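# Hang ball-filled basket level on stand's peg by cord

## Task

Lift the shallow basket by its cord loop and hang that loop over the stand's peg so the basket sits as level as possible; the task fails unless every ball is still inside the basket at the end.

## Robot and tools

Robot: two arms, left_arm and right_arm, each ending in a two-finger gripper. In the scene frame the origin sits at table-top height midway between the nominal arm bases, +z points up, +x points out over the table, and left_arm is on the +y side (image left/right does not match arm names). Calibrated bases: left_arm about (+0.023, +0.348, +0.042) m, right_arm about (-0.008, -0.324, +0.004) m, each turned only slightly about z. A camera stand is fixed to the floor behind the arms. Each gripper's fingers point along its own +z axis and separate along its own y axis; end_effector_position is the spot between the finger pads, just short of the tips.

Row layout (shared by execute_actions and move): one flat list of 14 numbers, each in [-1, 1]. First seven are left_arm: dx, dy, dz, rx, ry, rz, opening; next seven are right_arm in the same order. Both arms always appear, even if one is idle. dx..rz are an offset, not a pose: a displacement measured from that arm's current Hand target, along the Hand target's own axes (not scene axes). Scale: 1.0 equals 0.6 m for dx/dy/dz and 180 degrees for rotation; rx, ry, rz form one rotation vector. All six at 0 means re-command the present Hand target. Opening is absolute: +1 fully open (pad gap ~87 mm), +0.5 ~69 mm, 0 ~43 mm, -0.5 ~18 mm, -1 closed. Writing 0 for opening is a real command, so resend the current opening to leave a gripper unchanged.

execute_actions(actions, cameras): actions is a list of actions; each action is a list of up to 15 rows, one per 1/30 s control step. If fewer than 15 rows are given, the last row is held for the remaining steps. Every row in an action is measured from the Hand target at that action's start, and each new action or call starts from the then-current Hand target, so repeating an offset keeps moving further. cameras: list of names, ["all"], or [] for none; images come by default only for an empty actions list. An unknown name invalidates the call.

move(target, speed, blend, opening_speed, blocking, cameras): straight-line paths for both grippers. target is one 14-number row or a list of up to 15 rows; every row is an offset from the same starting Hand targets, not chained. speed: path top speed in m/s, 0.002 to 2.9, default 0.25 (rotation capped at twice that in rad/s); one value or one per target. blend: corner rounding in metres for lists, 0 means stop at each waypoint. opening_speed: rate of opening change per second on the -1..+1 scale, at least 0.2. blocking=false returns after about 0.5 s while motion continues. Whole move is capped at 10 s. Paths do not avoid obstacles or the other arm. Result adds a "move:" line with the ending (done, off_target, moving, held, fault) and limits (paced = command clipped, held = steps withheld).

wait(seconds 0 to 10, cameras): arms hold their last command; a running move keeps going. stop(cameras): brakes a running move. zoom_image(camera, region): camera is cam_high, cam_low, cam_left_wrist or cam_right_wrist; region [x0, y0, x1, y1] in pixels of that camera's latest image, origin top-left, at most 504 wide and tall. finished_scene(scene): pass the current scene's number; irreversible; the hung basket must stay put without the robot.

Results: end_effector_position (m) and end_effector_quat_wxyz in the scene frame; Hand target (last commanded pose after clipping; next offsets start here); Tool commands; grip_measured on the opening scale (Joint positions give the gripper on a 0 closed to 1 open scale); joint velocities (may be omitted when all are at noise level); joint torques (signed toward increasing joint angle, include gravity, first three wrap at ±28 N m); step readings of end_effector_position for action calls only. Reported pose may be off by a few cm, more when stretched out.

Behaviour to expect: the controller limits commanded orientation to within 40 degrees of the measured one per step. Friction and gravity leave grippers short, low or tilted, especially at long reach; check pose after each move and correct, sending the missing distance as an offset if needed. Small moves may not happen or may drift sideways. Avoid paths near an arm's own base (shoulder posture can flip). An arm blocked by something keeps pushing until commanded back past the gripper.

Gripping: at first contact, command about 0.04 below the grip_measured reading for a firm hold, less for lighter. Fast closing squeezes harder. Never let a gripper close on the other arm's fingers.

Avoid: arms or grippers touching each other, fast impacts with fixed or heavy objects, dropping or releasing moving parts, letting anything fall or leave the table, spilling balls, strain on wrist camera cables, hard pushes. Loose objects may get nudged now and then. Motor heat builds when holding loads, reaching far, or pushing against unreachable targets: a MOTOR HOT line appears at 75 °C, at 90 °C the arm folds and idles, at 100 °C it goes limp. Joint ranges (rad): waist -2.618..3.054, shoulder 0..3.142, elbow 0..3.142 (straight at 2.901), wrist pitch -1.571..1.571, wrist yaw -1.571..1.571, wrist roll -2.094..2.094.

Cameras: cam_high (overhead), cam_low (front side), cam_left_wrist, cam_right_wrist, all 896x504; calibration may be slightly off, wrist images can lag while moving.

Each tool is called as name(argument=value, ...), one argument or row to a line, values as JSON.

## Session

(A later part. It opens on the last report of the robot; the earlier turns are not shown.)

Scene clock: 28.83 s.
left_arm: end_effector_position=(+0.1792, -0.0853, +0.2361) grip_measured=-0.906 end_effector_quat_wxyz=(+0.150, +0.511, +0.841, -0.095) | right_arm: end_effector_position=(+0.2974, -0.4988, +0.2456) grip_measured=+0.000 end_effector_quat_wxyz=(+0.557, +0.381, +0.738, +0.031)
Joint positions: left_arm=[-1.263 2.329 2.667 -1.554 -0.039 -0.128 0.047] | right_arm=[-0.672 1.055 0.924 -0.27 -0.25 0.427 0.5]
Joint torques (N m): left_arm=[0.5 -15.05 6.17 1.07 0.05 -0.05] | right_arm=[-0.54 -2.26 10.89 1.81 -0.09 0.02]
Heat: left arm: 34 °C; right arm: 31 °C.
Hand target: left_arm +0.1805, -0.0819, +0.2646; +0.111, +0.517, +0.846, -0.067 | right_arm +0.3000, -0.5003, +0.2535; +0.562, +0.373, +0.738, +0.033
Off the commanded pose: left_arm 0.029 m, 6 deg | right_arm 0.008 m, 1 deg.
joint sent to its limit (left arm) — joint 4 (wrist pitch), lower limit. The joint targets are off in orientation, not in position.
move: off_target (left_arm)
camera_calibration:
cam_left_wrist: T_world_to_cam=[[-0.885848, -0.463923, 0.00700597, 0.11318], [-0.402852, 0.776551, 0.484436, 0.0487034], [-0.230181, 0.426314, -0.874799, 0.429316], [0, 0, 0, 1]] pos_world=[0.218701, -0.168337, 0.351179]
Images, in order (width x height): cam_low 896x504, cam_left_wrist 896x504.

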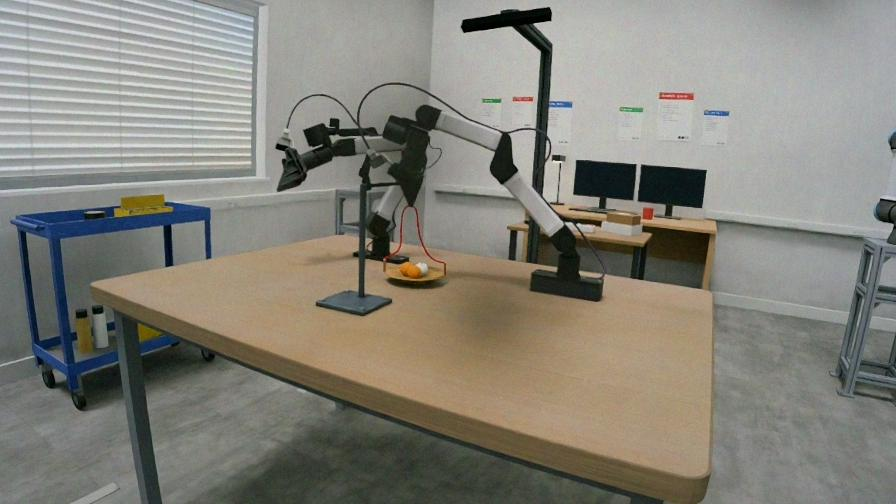

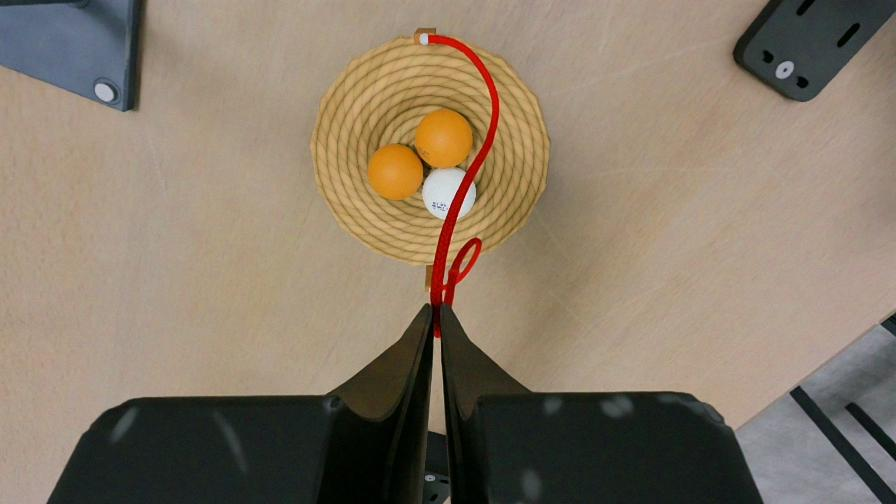

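move(
  target=[-0.02,0,-0.0757,0,-0.083,0,-0.97,0,0,0,0,0,0,0],
  speed=0.05,
  cameras=["cam_low","cam_left_wrist"],
)

zoom_image(
  camera="cam_low",
  region=[340, 130, 480, 300],
)

Scene clock: 30.50 s.
left_arm: end_effector_position=(+0.1833, -0.0868, +0.2826) grip_measured=-0.906 end_effector_quat_wxyz=(+0.208, +0.501, +0.830, -0.131) | right_arm: end_effector_position=(+0.2974, -0.4988, +0.2456) grip_measured=+0.000 end_effector_quat_wxyz=(+0.557, +0.381, +0.738, +0.031)
Joint positions: left_arm=[-1.263 2.279 2.758 -1.556 -0.059 -0.127 0.047] | right_arm=[-0.672 1.055 0.924 -0.27 -0.25 0.427 0.5]
Joint torques (N m): left_arm=[-0.73 -14.53 5.9 1.31 -0.14 -0.01] | right_arm=[-0.53 -2.26 10.91 1.81 -0.1 0.02]
Heat: left arm: 34 °C; right arm: 31 °C.
Hand target: left_arm +0.1804, -0.0818, +0.3114; +0.220, +0.504, +0.824, -0.134 | right_arm +0.3000, -0.5003, +0.2535; +0.562, +0.373, +0.738, +0.033
Off the commanded pose: left_arm 0.030 m, 2 deg | right_arm 0.008 m, 1 deg.
joint sent to its limit (left arm) — joint 4 (wrist pitch), lower limit. The joint targets are off in orientation, not in position.
move: off_target (left_arm)
camera_calibration:
cam_left_wrist: T_world_to_cam=[[-0.882876, -0.46951, 0.00952027, 0.114085], [-0.435657, 0.826448, 0.356632, 0.0753508], [-0.17531, 0.310714, -0.934197, 0.468272], [0, 0, 0, 1]] pos_world=[0.215643, -0.154208, 0.409499]
Images, in order (width x height): cam_low 896x504, cam_left_wrist 896x504.

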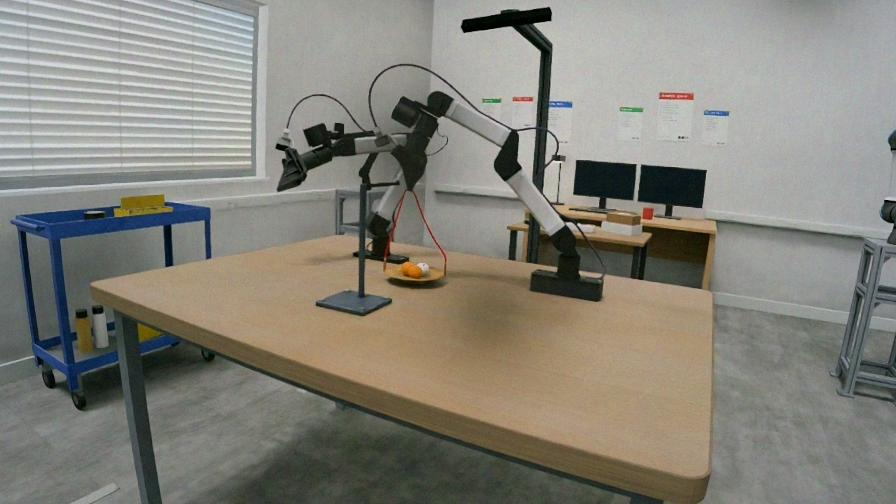

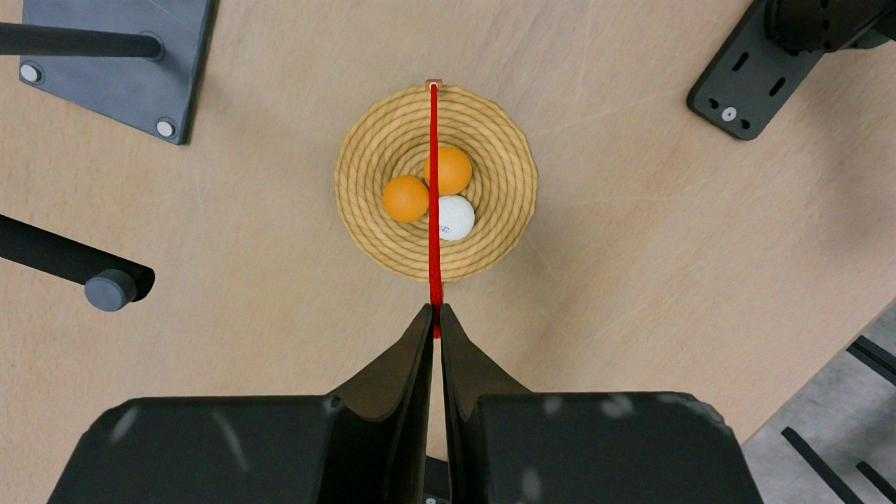

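Scaled by 2.965 from the camera's 896x504 image, which has a finer 1280x720 frame.

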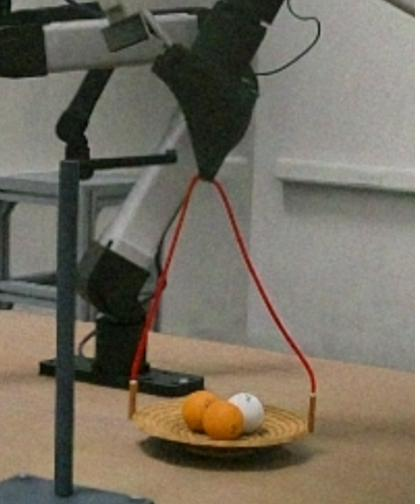

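move(
  target=[-0.02,0.003,-0.046,0,-0.05,0,-0.97,0,0,0,0,0,0,0],
  speed=0.03,
  cameras=["cam_low","cam_left_wrist"],
)

zoom_image(
  camera="cam_low",
  region=[340, 130, 480, 300],
)

Scene clock: 33.23 s.
left_arm: end_effector_position=(+0.1819, -0.0791, +0.3127) grip_measured=-0.911 end_effector_quat_wxyz=(+0.246, +0.495, +0.820, -0.149) | right_arm: end_effector_position=(+0.2974, -0.4988, +0.2456) grip_measured=+0.000 end_effector_quat_wxyz=(+0.557, +0.381, +0.738, +0.031)
Joint positions: left_arm=[-1.269 2.169 2.673 -1.497 -0.08 -0.124 0.044] | right_arm=[-0.672 1.055 0.924 -0.27 -0.25 0.427 0.5]
Joint torques (N m): left_arm=[-0.9 -14.34 4.31 1.83 -0.17 -0.02] | right_arm=[-0.53 -2.26 10.89 1.81 -0.09 0.02]
Heat: left arm: 36 °C; right arm: 31 °C.
Hand target: left_arm +0.1806, -0.0780, +0.3414; +0.284, +0.492, +0.805, -0.173 | right_arm +0.3000, -0.5003, +0.2535; +0.562, +0.373, +0.738, +0.033
Off the commanded pose: left_arm 0.029 m, 5 deg | right_arm 0.008 m, 1 deg.
move: off_target (left_arm)
camera_calibration:
cam_left_wrist: T_world_to_cam=[[-0.882217, -0.470838, 0.00185365, 0.118321], [-0.452145, 0.848277, 0.275663, 0.0877619], [-0.131365, 0.242357, -0.961252, 0.488912], [0, 0, 0, 1]] pos_world=[0.208292, -0.137228, 0.445556]
Images, in order (width x height): cam_low 896x504, cam_left_wrist 896x504.

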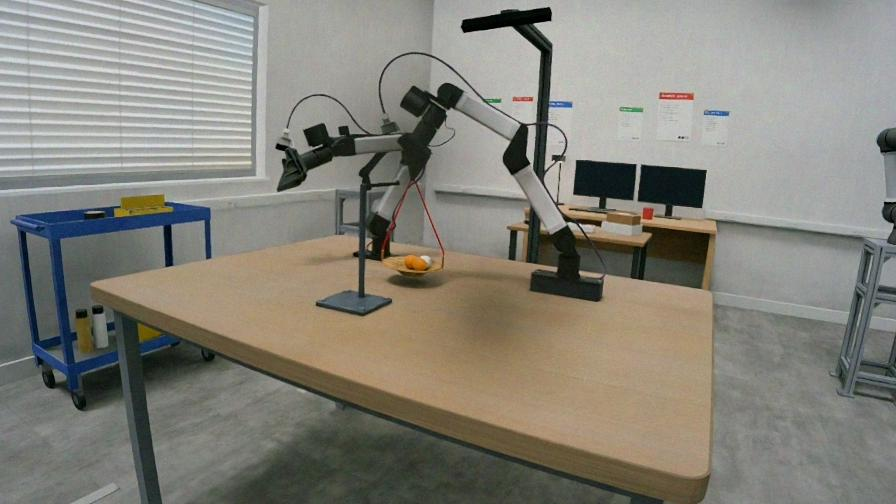

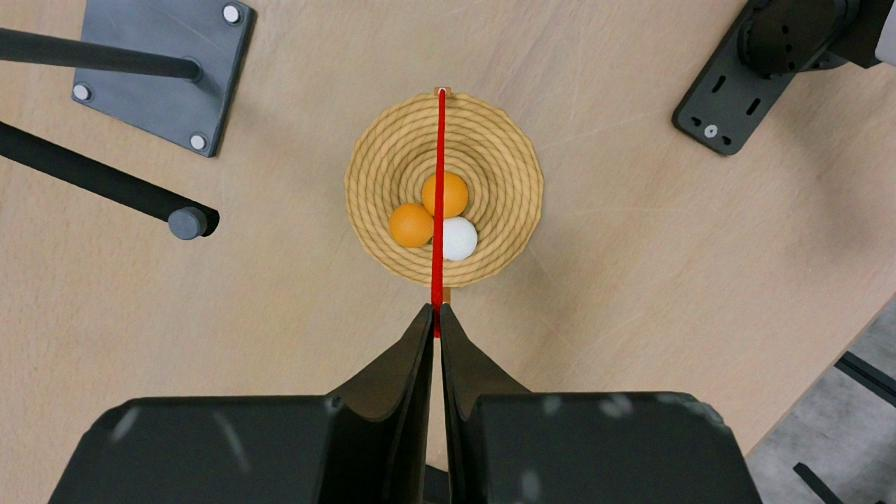

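Scaled by 2.965 from the camera's 896x504 image, which has a finer 1280x720 frame.

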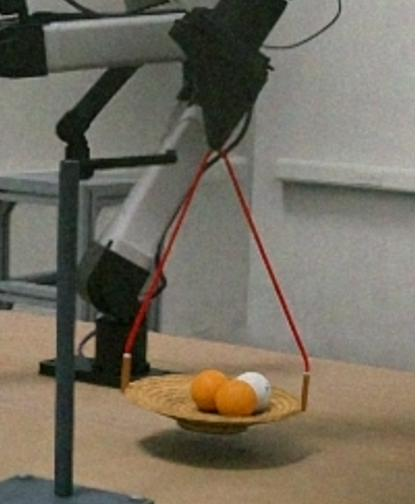

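move(
  target=[-0.0255,-0.009,-0.033,0.094,0,0.117,-0.97,0,0,0,0,0,0,0],
  speed=0.06,
  cameras=["all"],
)

zoom_image(
  camera="cam_low",
  region=[320, 130, 480, 300],
)

Scene clock: 38.13 s.
left_arm: end_effector_position=(+0.1724, -0.0768, +0.3507) grip_measured=-0.911 end_effector_quat_wxyz=(+0.248, +0.656, +0.672, -0.239) | right_arm: end_effector_position=(+0.2974, -0.4988, +0.2456) grip_measured=+0.000 end_effector_quat_wxyz=(+0.557, +0.381, +0.738, +0.031)
Joint positions: left_arm=[-1.201 2.18 2.842 -1.564 0.239 0.297 0.044] | right_arm=[-0.672 1.055 0.924 -0.27 -0.25 0.427 0.5]
Joint torques (N m): left_arm=[0.49 -10.36 5.74 1.81 0.19 0.01] | right_arm=[-0.54 -2.26 10.92 1.81 -0.1 0.02]
Heat: left arm: 37 °C; right arm: 32 °C.
Hand target: left_arm +0.1755, -0.0801, +0.3665; +0.236, +0.667, +0.667, -0.234 | right_arm +0.3000, -0.5003, +0.2535; +0.562, +0.373, +0.738, +0.033
Off the commanded pose: left_arm 0.016 m, 2 deg | right_arm 0.008 m, 1 deg.
elbow stopped short (left arm): the move would have taken joint 3 (elbow) straighter than the controller allows.
joint read past its limit (left arm) — joint 4 (wrist pitch), lower limit.
move: off_target (left_arm)
camera_calibration:
cam_left_wrist: T_world_to_cam=[[-0.999503, -0.0314261, -0.00245174, 0.16642], [-0.0314192, 0.986972, 0.157794, 0.0504956], [-0.00253905, 0.157793, -0.987469, 0.504102], [0, 0, 0, 1]] pos_world=[0.169203, -0.124151, 0.490225]
cam_right_wrist: T_world_to_cam=[[-0.527472, -0.711287, -0.46459, -0.0863598], [-0.704531, 0.671822, -0.228672, 0.620759], [0.474773, 0.2067, -0.855491, 0.31549], [0, 0, 0, 1]] pos_world=[0.242005, -0.543678, 0.371727]

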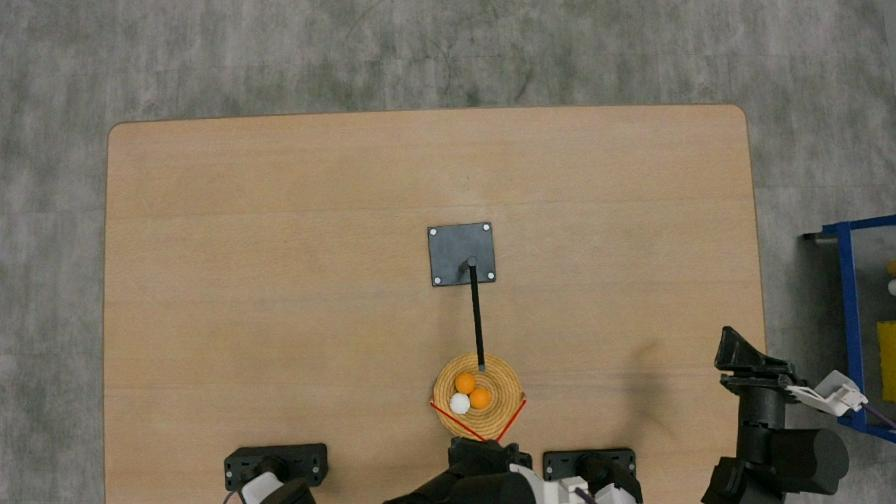

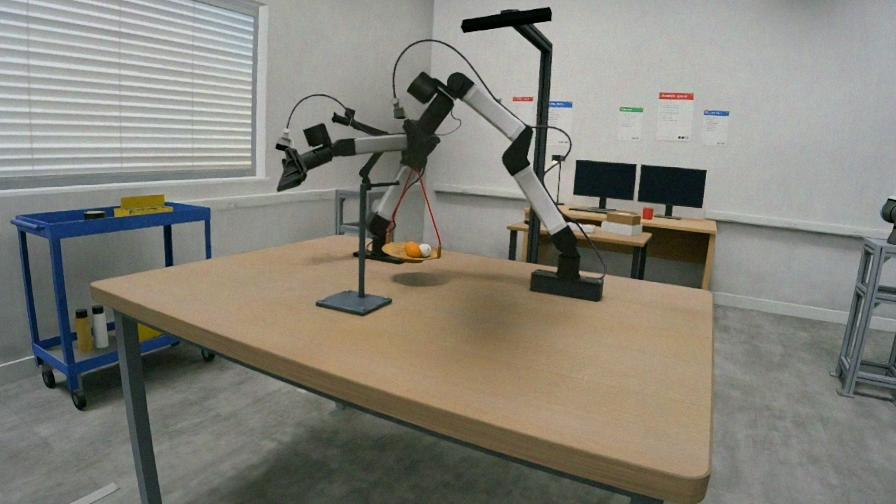

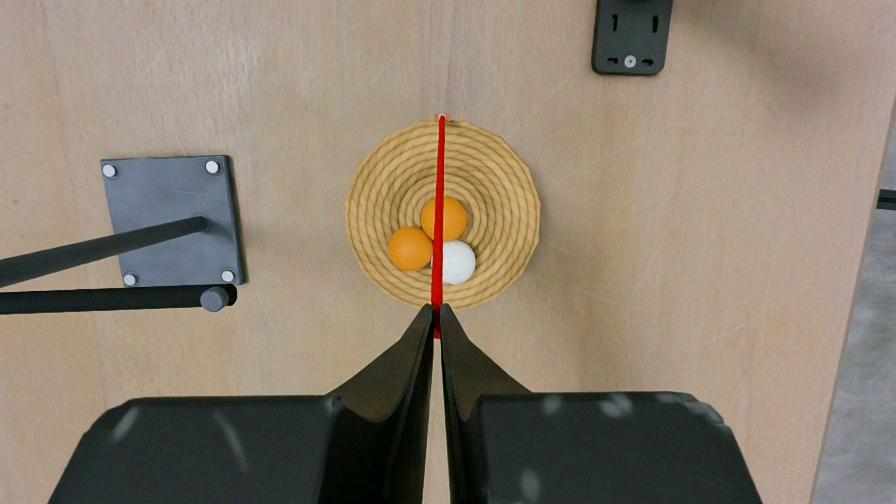

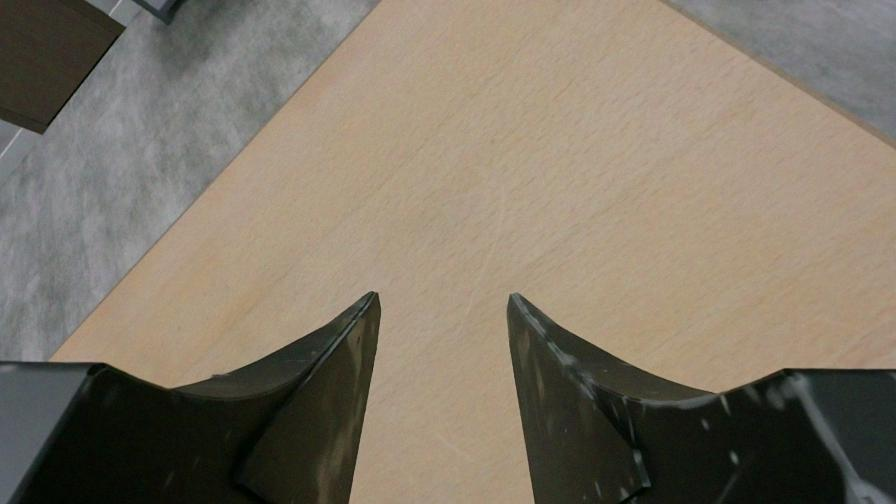

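Scaled by 2.965 from the camera's 896x504 image, which has a finer 1280x720 frame.

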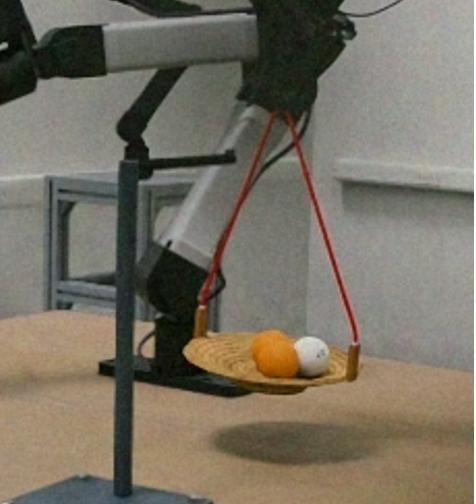

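move(
  target=[0.037,0.2275,0.001,0,-0.05,0,-0.97,0,0,0,0,0,0,0],
  speed=0.05,
  cameras=["all"],
)

zoom_image(
  camera="cam_low",
  region=[320, 130, 480, 300],
)

Scene clock: 41.97 s.
left_arm: end_effector_position=(+0.3056, -0.0553, +0.3427) grip_measured=-0.911 end_effector_quat_wxyz=(+0.301, +0.629, +0.657, -0.287) | right_arm: end_effector_position=(+0.2974, -0.4988, +0.2456) grip_measured=+0.000 end_effector_quat_wxyz=(+0.557, +0.381, +0.738, +0.031)
Joint positions: left_arm=[-0.856 2.257 2.842 -1.433 0.511 0.509 0.044] | right_arm=[-0.672 1.055 0.924 -0.27 -0.25 0.427 0.5]
Joint torques (N m): left_arm=[0.17 -9.59 5.97 1.95 0.41 0.02] | right_arm=[-0.53 -2.26 10.91 1.81 -0.09 0.02]
Heat: left arm: 37 °C; right arm: 33 °C.
Hand target: left_arm +0.3120, -0.0630, +0.3523; +0.287, +0.646, +0.647, -0.286 | right_arm +0.3000, -0.5003, +0.2535; +0.562, +0.373, +0.738, +0.033
Off the commanded pose: left_arm 0.014 m, 3 deg | right_arm 0.008 m, 1 deg.
elbow stopped short (left arm): the move would have taken joint 3 (elbow) straighter than the controller allows.
move: off_target (left_arm)
camera_calibration:
cam_left_wrist: T_world_to_cam=[[-0.998708, -0.0508072, 0.000333752, 0.297951], [-0.0508049, 0.998696, 0.00493877, 0.0936311], [-0.000584242, 0.00491543, -0.999988, 0.488262], [0, 0, 0, 1]] pos_world=[0.302608, -0.0807711, 0.487694]
cam_right_wrist: T_world_to_cam=[[-0.527472, -0.711287, -0.46459, -0.0863598], [-0.704531, 0.671822, -0.228672, 0.620759], [0.474773, 0.2067, -0.855491, 0.31549], [0, 0, 0, 1]] pos_world=[0.242005, -0.543678, 0.371727]

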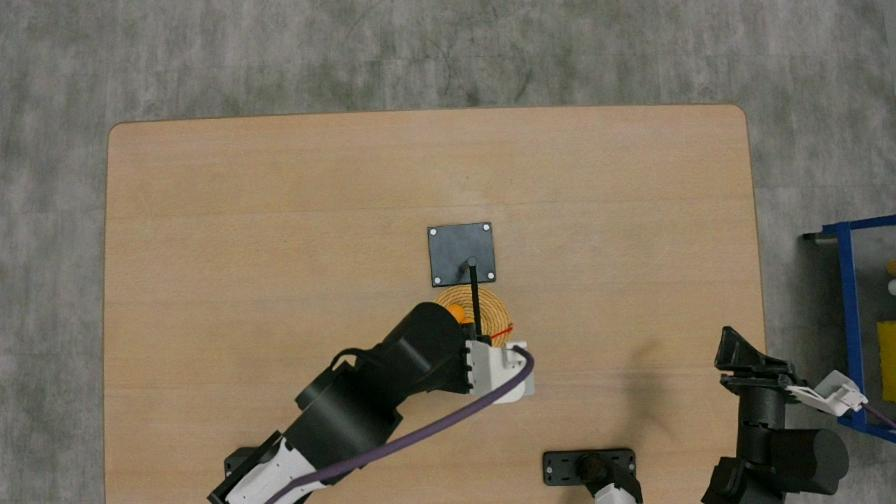

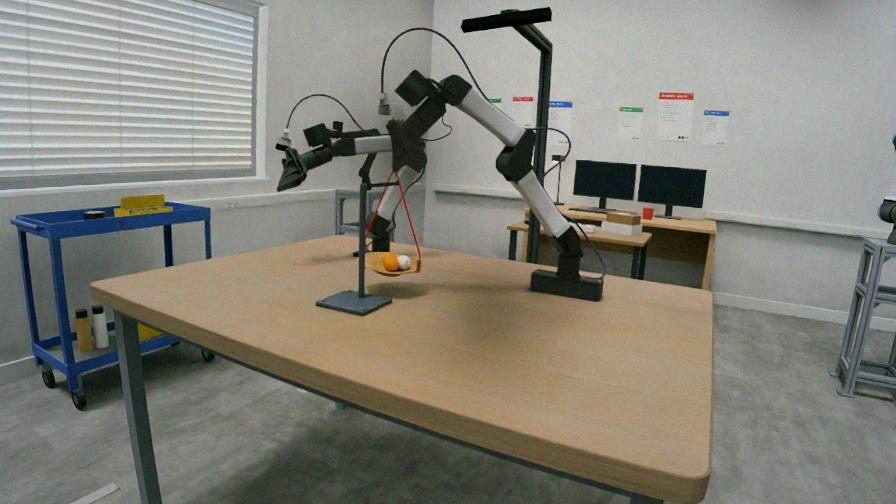

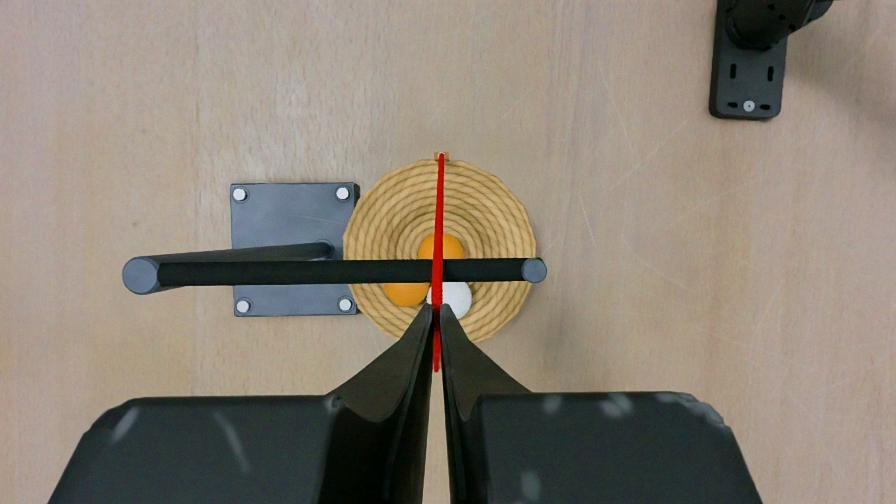

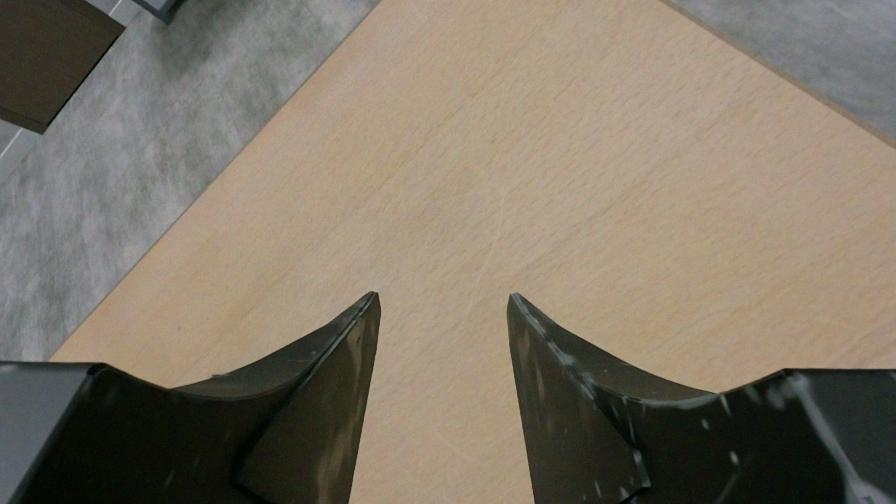

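Scaled by 2.965 from the camera's 896x504 image, which has a finer 1280x720 frame.

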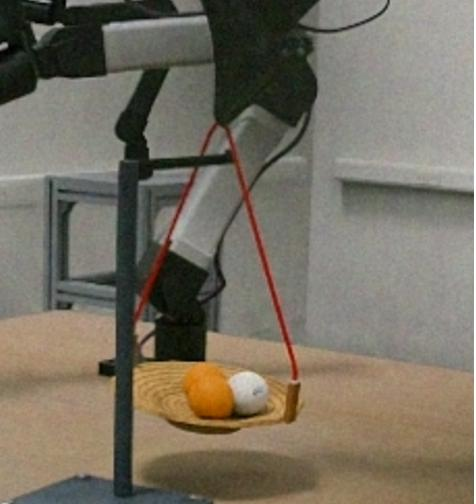

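move(
  target=[0.027,-0.002,0.047,0,0,0,-0.97,0,0,0,0,0,0,0],
  speed=0.04,
  cameras=["cam_low","cam_left_wrist"],
)

zoom_image(
  camera="cam_low",
  region=[340, 140, 460, 300],
)

zoom_image(
  camera="cam_left_wrist",
  region=[320, 140, 560, 400],
)

Scene clock: 43.73 s.
left_arm: end_effector_position=(+0.3092, -0.0652, +0.3164) grip_measured=-0.911 end_effector_quat_wxyz=(+0.277, +0.638, +0.660, -0.284) | right_arm: end_effector_position=(+0.2974, -0.4988, +0.2456) grip_measured=+0.000 end_effector_quat_wxyz=(+0.557, +0.381, +0.738, +0.031)
Joint positions: left_arm=[-0.865 2.313 2.842 -1.432 0.512 0.526 0.044] | right_arm=[-0.672 1.055 0.924 -0.27 -0.25 0.427 0.5]
Joint torques (N m): left_arm=[-0.69 -9.85 6.09 1.69 0.31 0] | right_arm=[-0.53 -2.28 10.89 1.8 -0.09 0.02]
Heat: left arm: 37 °C; right arm: 33 °C.
Hand target: left_arm +0.3108, -0.0730, +0.3213; +0.287, +0.646, +0.647, -0.286 | right_arm +0.3000, -0.5003, +0.2535; +0.562, +0.373, +0.738, +0.033
Off the commanded pose: left_arm 0.009 m, 2 deg | right_arm 0.008 m, 1 deg.
elbow stopped short (left arm): the move would have taken joint 3 (elbow) straighter than the controller allows.
move: done
camera_calibration:
cam_left_wrist: T_world_to_cam=[[-0.999252, -0.0304074, 0.0238784, 0.295076], [-0.0292809, 0.998503, 0.0461891, 0.0840541], [-0.0252471, 0.0454554, -0.998647, 0.471962], [0, 0, 0, 1]] pos_world=[0.309232, -0.096409, 0.460395]
Images, in order (width x height): cam_low 896x504, cam_left_wrist 896x504.

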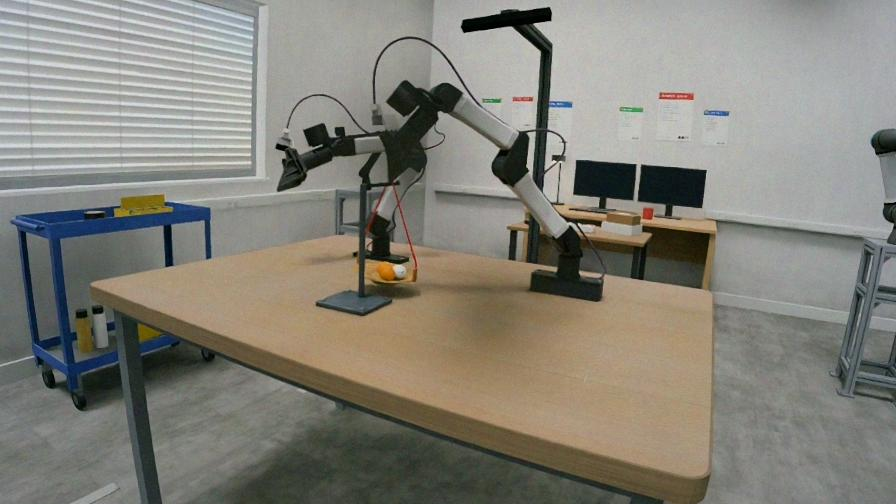

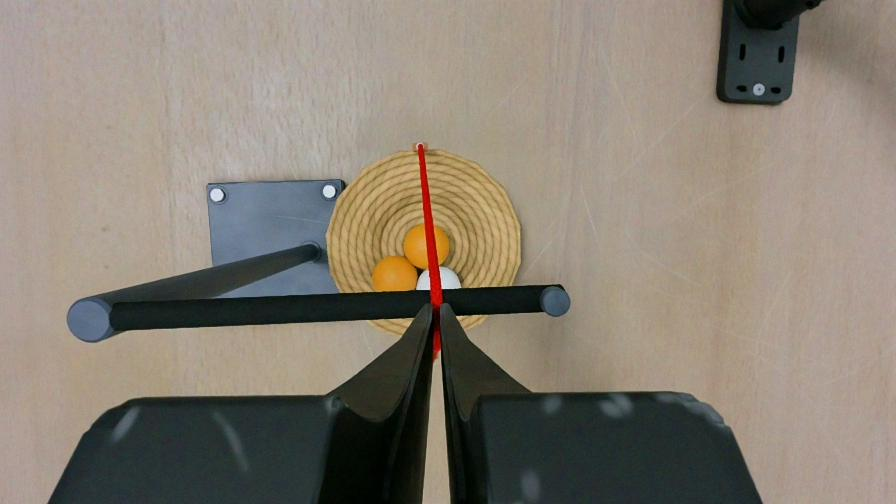

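Scaled by 3.150 from the camera's 896x504 image, which has a finer 1280x720 frame.

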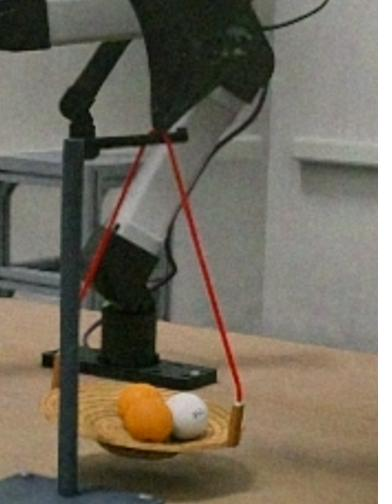

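Scaled by 1.938 from the camera's 896x504 image, which has a finer 1280x720 frame.

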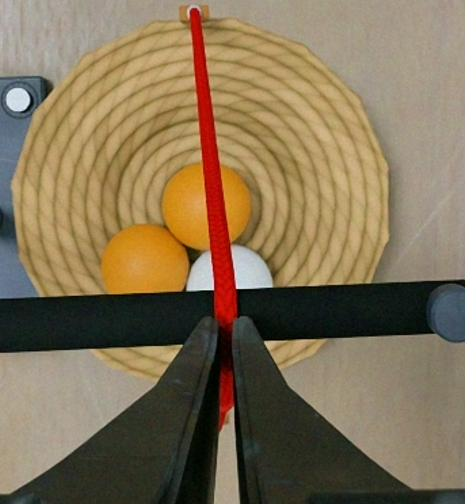

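move(
  target=[0.0195,-0.006,0.013,0,0,0,-0.97,0,0,0,0,0,0,0],
  speed=0.03,
  cameras=["cam_low","cam_left_wrist"],
)

zoom_image(
  camera="cam_low",
  region=[340, 140, 460, 300],
)

zoom_image(
  camera="cam_left_wrist",
  region=[320, 140, 560, 400],
)

Scene clock: 45.23 s.
left_arm: end_effector_position=(+0.3089, -0.0668, +0.3137) grip_measured=-0.911 end_effector_quat_wxyz=(+0.291, +0.642, +0.649, -0.286) | right_arm: end_effector_position=(+0.2974, -0.4988, +0.2456) grip_measured=+0.000 end_effector_quat_wxyz=(+0.557, +0.381, +0.738, +0.031)
Joint positions: left_arm=[-0.866 2.172 2.549 -1.253 0.517 0.538 0.044] | right_arm=[-0.672 1.055 0.924 -0.27 -0.25 0.427 0.5]
Joint torques (N m): left_arm=[-0.91 -10.13 3.17 1.73 0.2 -0.11] | right_arm=[-0.51 -2.26 10.91 1.81 -0.1 0.02]
Heat: left arm: 37 °C; right arm: 33 °C.
Hand target: left_arm +0.3073, -0.0709, +0.3073; +0.287, +0.646, +0.647, -0.286 | right_arm +0.3000, -0.5003, +0.2535; +0.562, +0.373, +0.738, +0.033
Off the commanded pose: left_arm 0.008 m, 1 deg | right_arm 0.008 m, 1 deg.
move: done
camera_calibration:
cam_left_wrist: T_world_to_cam=[[-0.999846, -0.0175362, 0.000582256, 0.303221], [-0.0175186, 0.999591, 0.0226239, 0.0897102], [-0.000978755, 0.0226102, -0.999744, 0.460612], [0, 0, 0, 1]] pos_world=[0.305197, -0.0947706, 0.458288]
Images, in order (width x height): cam_low 896x504, cam_left_wrist 896x504.

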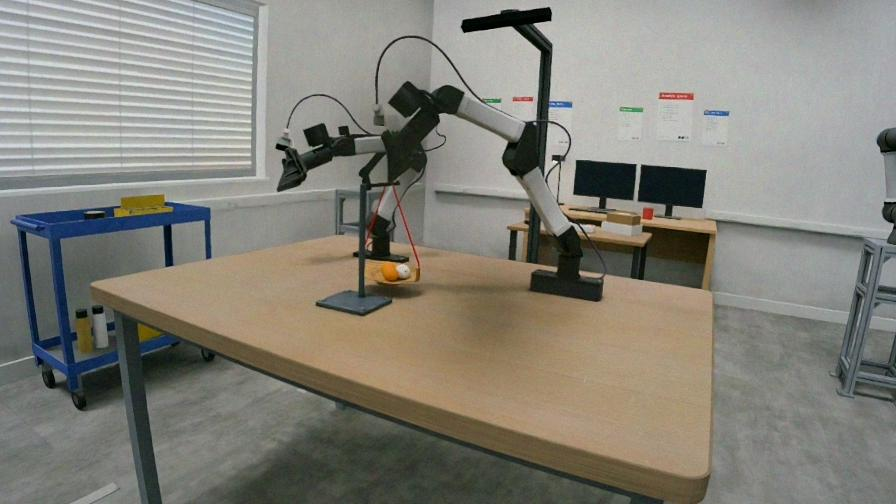

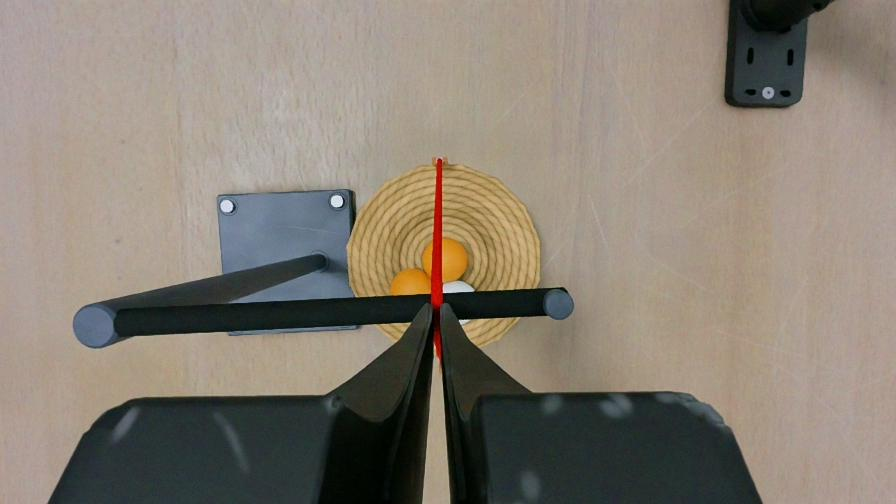

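Scaled by 3.150 from the camera's 896x504 image, which has a finer 1280x720 frame.

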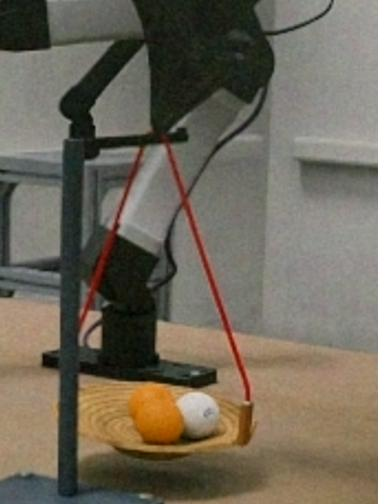

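Scaled by 1.938 from the camera's 896x504 image, which has a finer 1280x720 frame.

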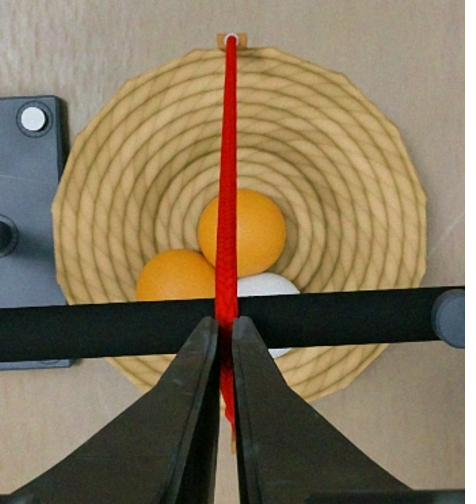

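move(
  target=[0.016,0,0.012,0,0,0,-0.97,0,0,0,0,0,0,0],
  speed=0.02,
  cameras=["cam_low","cam_left_wrist"],
)

zoom_image(
  camera="cam_low",
  region=[340, 160, 440, 300],
)

zoom_image(
  camera="cam_left_wrist",
  region=[320, 140, 560, 400],
)

Scene clock: 46.53 s.
left_arm: end_effector_position=(+0.3086, -0.0667, +0.3134) grip_measured=-0.911 end_effector_quat_wxyz=(+0.306, +0.642, +0.642, -0.287) | right_arm: end_effector_position=(+0.2974, -0.4988, +0.2456) grip_measured=+0.000 end_effector_quat_wxyz=(+0.557, +0.381, +0.738, +0.031)
Joint positions: left_arm=[-0.866 2.094 2.396 -1.144 0.518 0.538 0.044] | right_arm=[-0.672 1.055 0.924 -0.27 -0.25 0.427 0.5]
Joint torques (N m): left_arm=[-0.75 -8.58 2.8 1.65 0.23 -0.09] | right_arm=[-0.53 -2.24 10.89 1.8 -0.09 0.02]
Heat: left arm: 37 °C; right arm: 33 °C.
Hand target: left_arm +0.3073, -0.0699, +0.2954; +0.287, +0.646, +0.647, -0.286 | right_arm +0.3000, -0.5003, +0.2535; +0.562, +0.373, +0.738, +0.033
Off the commanded pose: left_arm 0.018 m, 2 deg | right_arm 0.008 m, 1 deg.
move: off_target (left_arm)
camera_calibration:
cam_left_wrist: T_world_to_cam=[[-0.999615, -0.0173218, -0.0216619, 0.309812], [-0.0172485, 0.999845, -0.00356556, 0.0976597], [0.0217203, -0.00319055, -0.999759, 0.45163], [0, 0, 0, 1]] pos_world=[0.301567, -0.0908372, 0.458581]
Images, in order (width x height): cam_low 896x504, cam_left_wrist 896x504.

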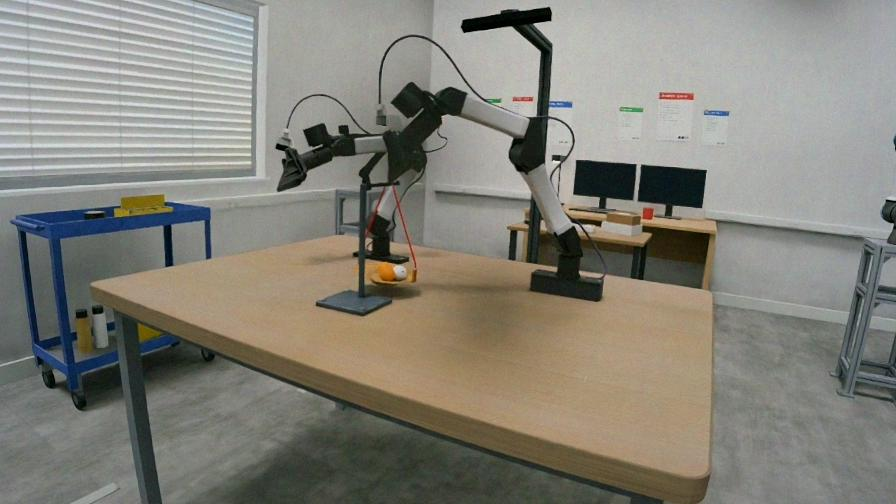

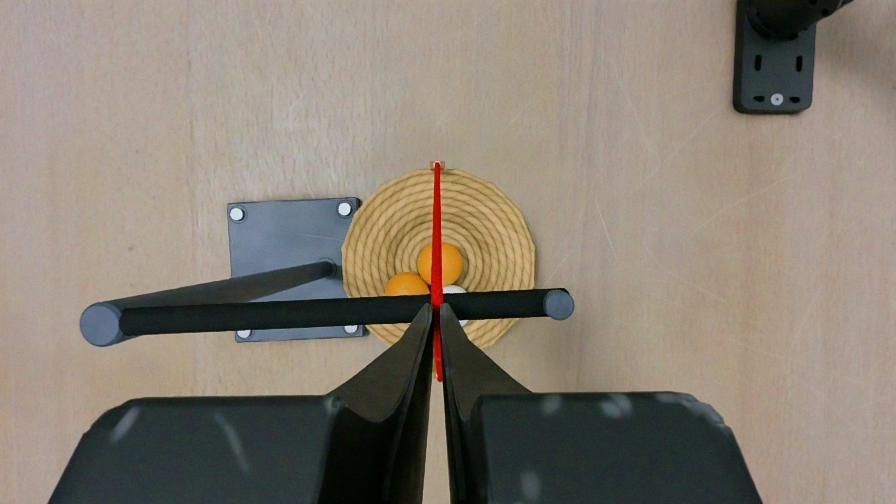

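Scaled by 3.600 from the camera's 896x504 image, which has a finer 1280x720 frame.

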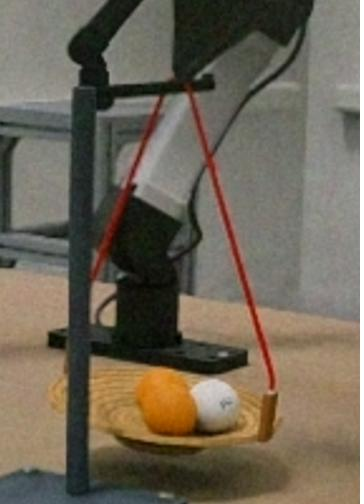

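Scaled by 1.938 from the camera's 896x504 image, which has a finer 1280x720 frame.

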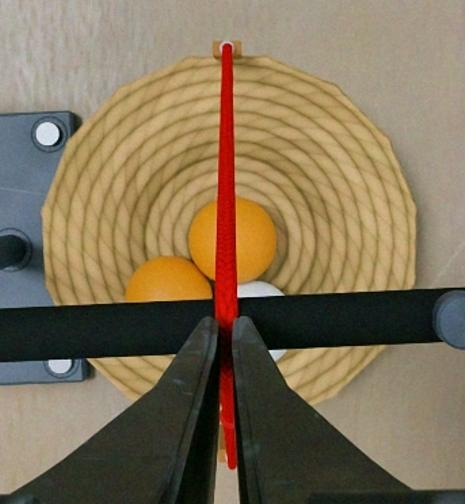

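move(
  target=[-0.012,0,-0.009,0,0,0,-0.97,0,0,0,0,0,0,0],
  speed=0.02,
)

move(
  target=[0,0,0,0,0,0,-0.82,0,0,0,0,0,0,0],
  speed=0.02,
  opening_speed=0.2,
  cameras=["cam_low","cam_left_wrist"],
)

zoom_image(
  camera="cam_low",
  region=[340, 160, 440, 300],
)

zoom_image(
  camera="cam_left_wrist",
  region=[320, 140, 560, 400],
)

Scene clock: 47.77 s.
left_arm: end_effector_position=(+0.3086, -0.0664, +0.3148) grip_measured=-0.911 end_effector_quat_wxyz=(+0.301, +0.642, +0.645, -0.286) | right_arm: end_effector_position=(+0.2974, -0.4988, +0.2456) grip_measured=+0.000 end_effector_quat_wxyz=(+0.557, +0.381, +0.738, +0.031)
Joint positions: left_arm=[-0.866 2.121 2.454 -1.187 0.517 0.538 0.044] | right_arm=[-0.672 1.055 0.924 -0.27 -0.25 0.427 0.5]
Joint torques (N m): left_arm=[-0.8 -7.88 6.05 1.44 0.22 -0.09] | right_arm=[-0.53 -2.28 10.89 1.8 -0.1 0.02]
Heat: left arm: 36 °C; right arm: 33 °C.
Hand target: left_arm +0.3073, -0.0706, +0.3044; +0.287, +0.646, +0.647, -0.286 | right_arm +0.3000, -0.5003, +0.2535; +0.562, +0.373, +0.738, +0.033
Off the commanded pose: left_arm 0.011 m, 2 deg | right_arm 0.008 m, 1 deg.
move: off_target (left_arm)

Scene clock: 48.73 s.
left_arm: end_effector_position=(+0.3082, -0.0662, +0.3145) grip_measured=-0.821 end_effector_quat_wxyz=(+0.300, +0.642, +0.645, -0.287) | right_arm: end_effector_position=(+0.2974, -0.4988, +0.2456) grip_measured=+0.000 end_effector_quat_wxyz=(+0.557, +0.381, +0.738, +0.031)
Joint positions: left_arm=[-0.866 2.121 2.455 -1.189 0.518 0.538 0.09] | right_arm=[-0.672 1.055 0.924 -0.27 -0.25 0.427 0.5]
Joint torques (N m): left_arm=[-0.87 -7.92 6.09 1.44 0.2 -0.12] | right_arm=[-0.51 -2.28 10.89 1.81 -0.09 0.02]
Heat: left arm: 36 °C; right arm: 33 °C.
Hand target: left_arm +0.3072, -0.0707, +0.3044; +0.287, +0.646, +0.647, -0.286 | right_arm +0.3000, -0.5003, +0.2535; +0.562, +0.373, +0.738, +0.033
Off the commanded pose: left_arm 0.011 m, 2 deg | right_arm 0.008 m, 1 deg.
move: off_target (left_arm)
camera_calibration:
cam_left_wrist: T_world_to_cam=[[-0.999778, -0.0170917, -0.0123435, 0.306514], [-0.0171802, 0.999827, 0.00709848, 0.0937697], [0.0122201, 0.00730897, -0.999899, 0.456412], [0, 0, 0, 1]] pos_world=[0.302479, -0.0918506, 0.459484]
Images, in order (width x height): cam_low 896x504, cam_left_wrist 896x504.

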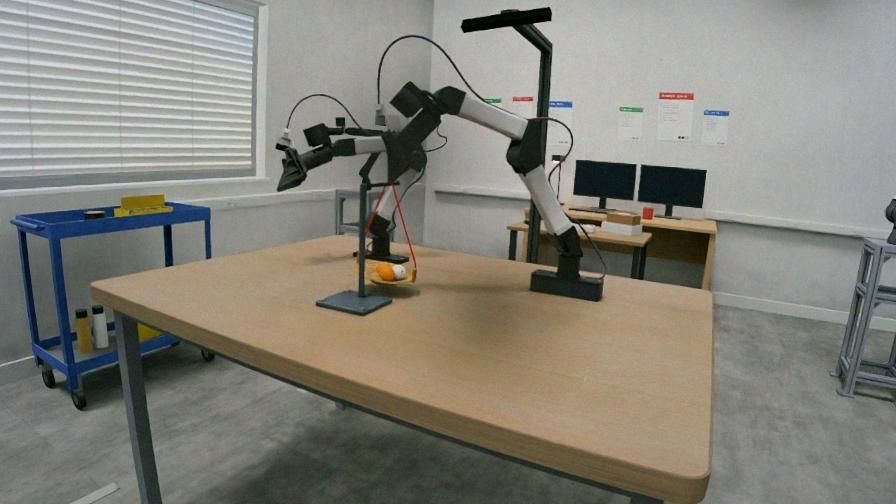

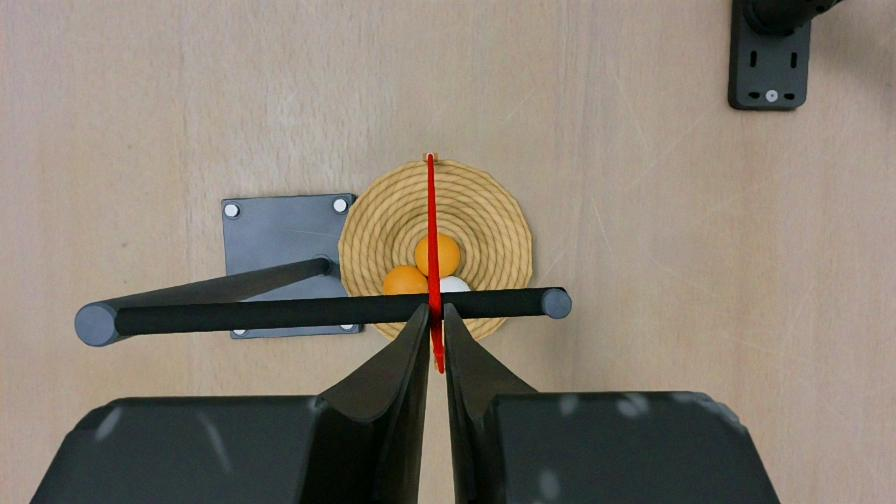

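Scaled by 3.600 from the camera's 896x504 image, which has a finer 1280x720 frame.

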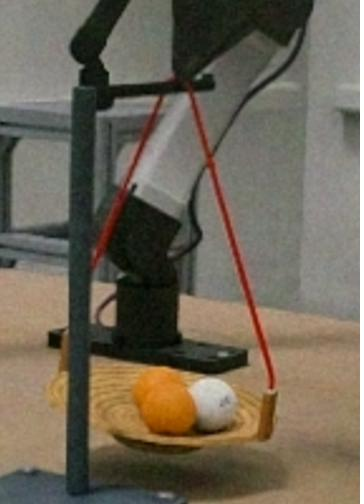

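Scaled by 1.938 from the camera's 896x504 image, which has a finer 1280x720 frame.

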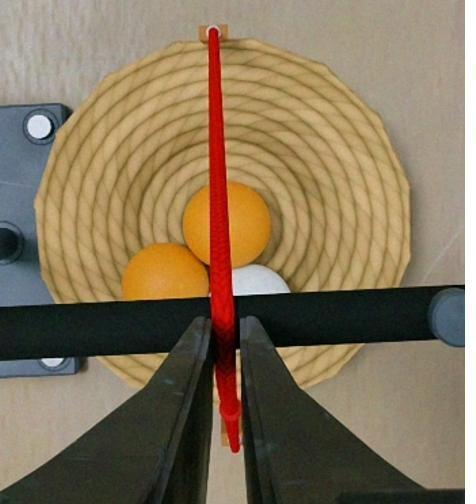

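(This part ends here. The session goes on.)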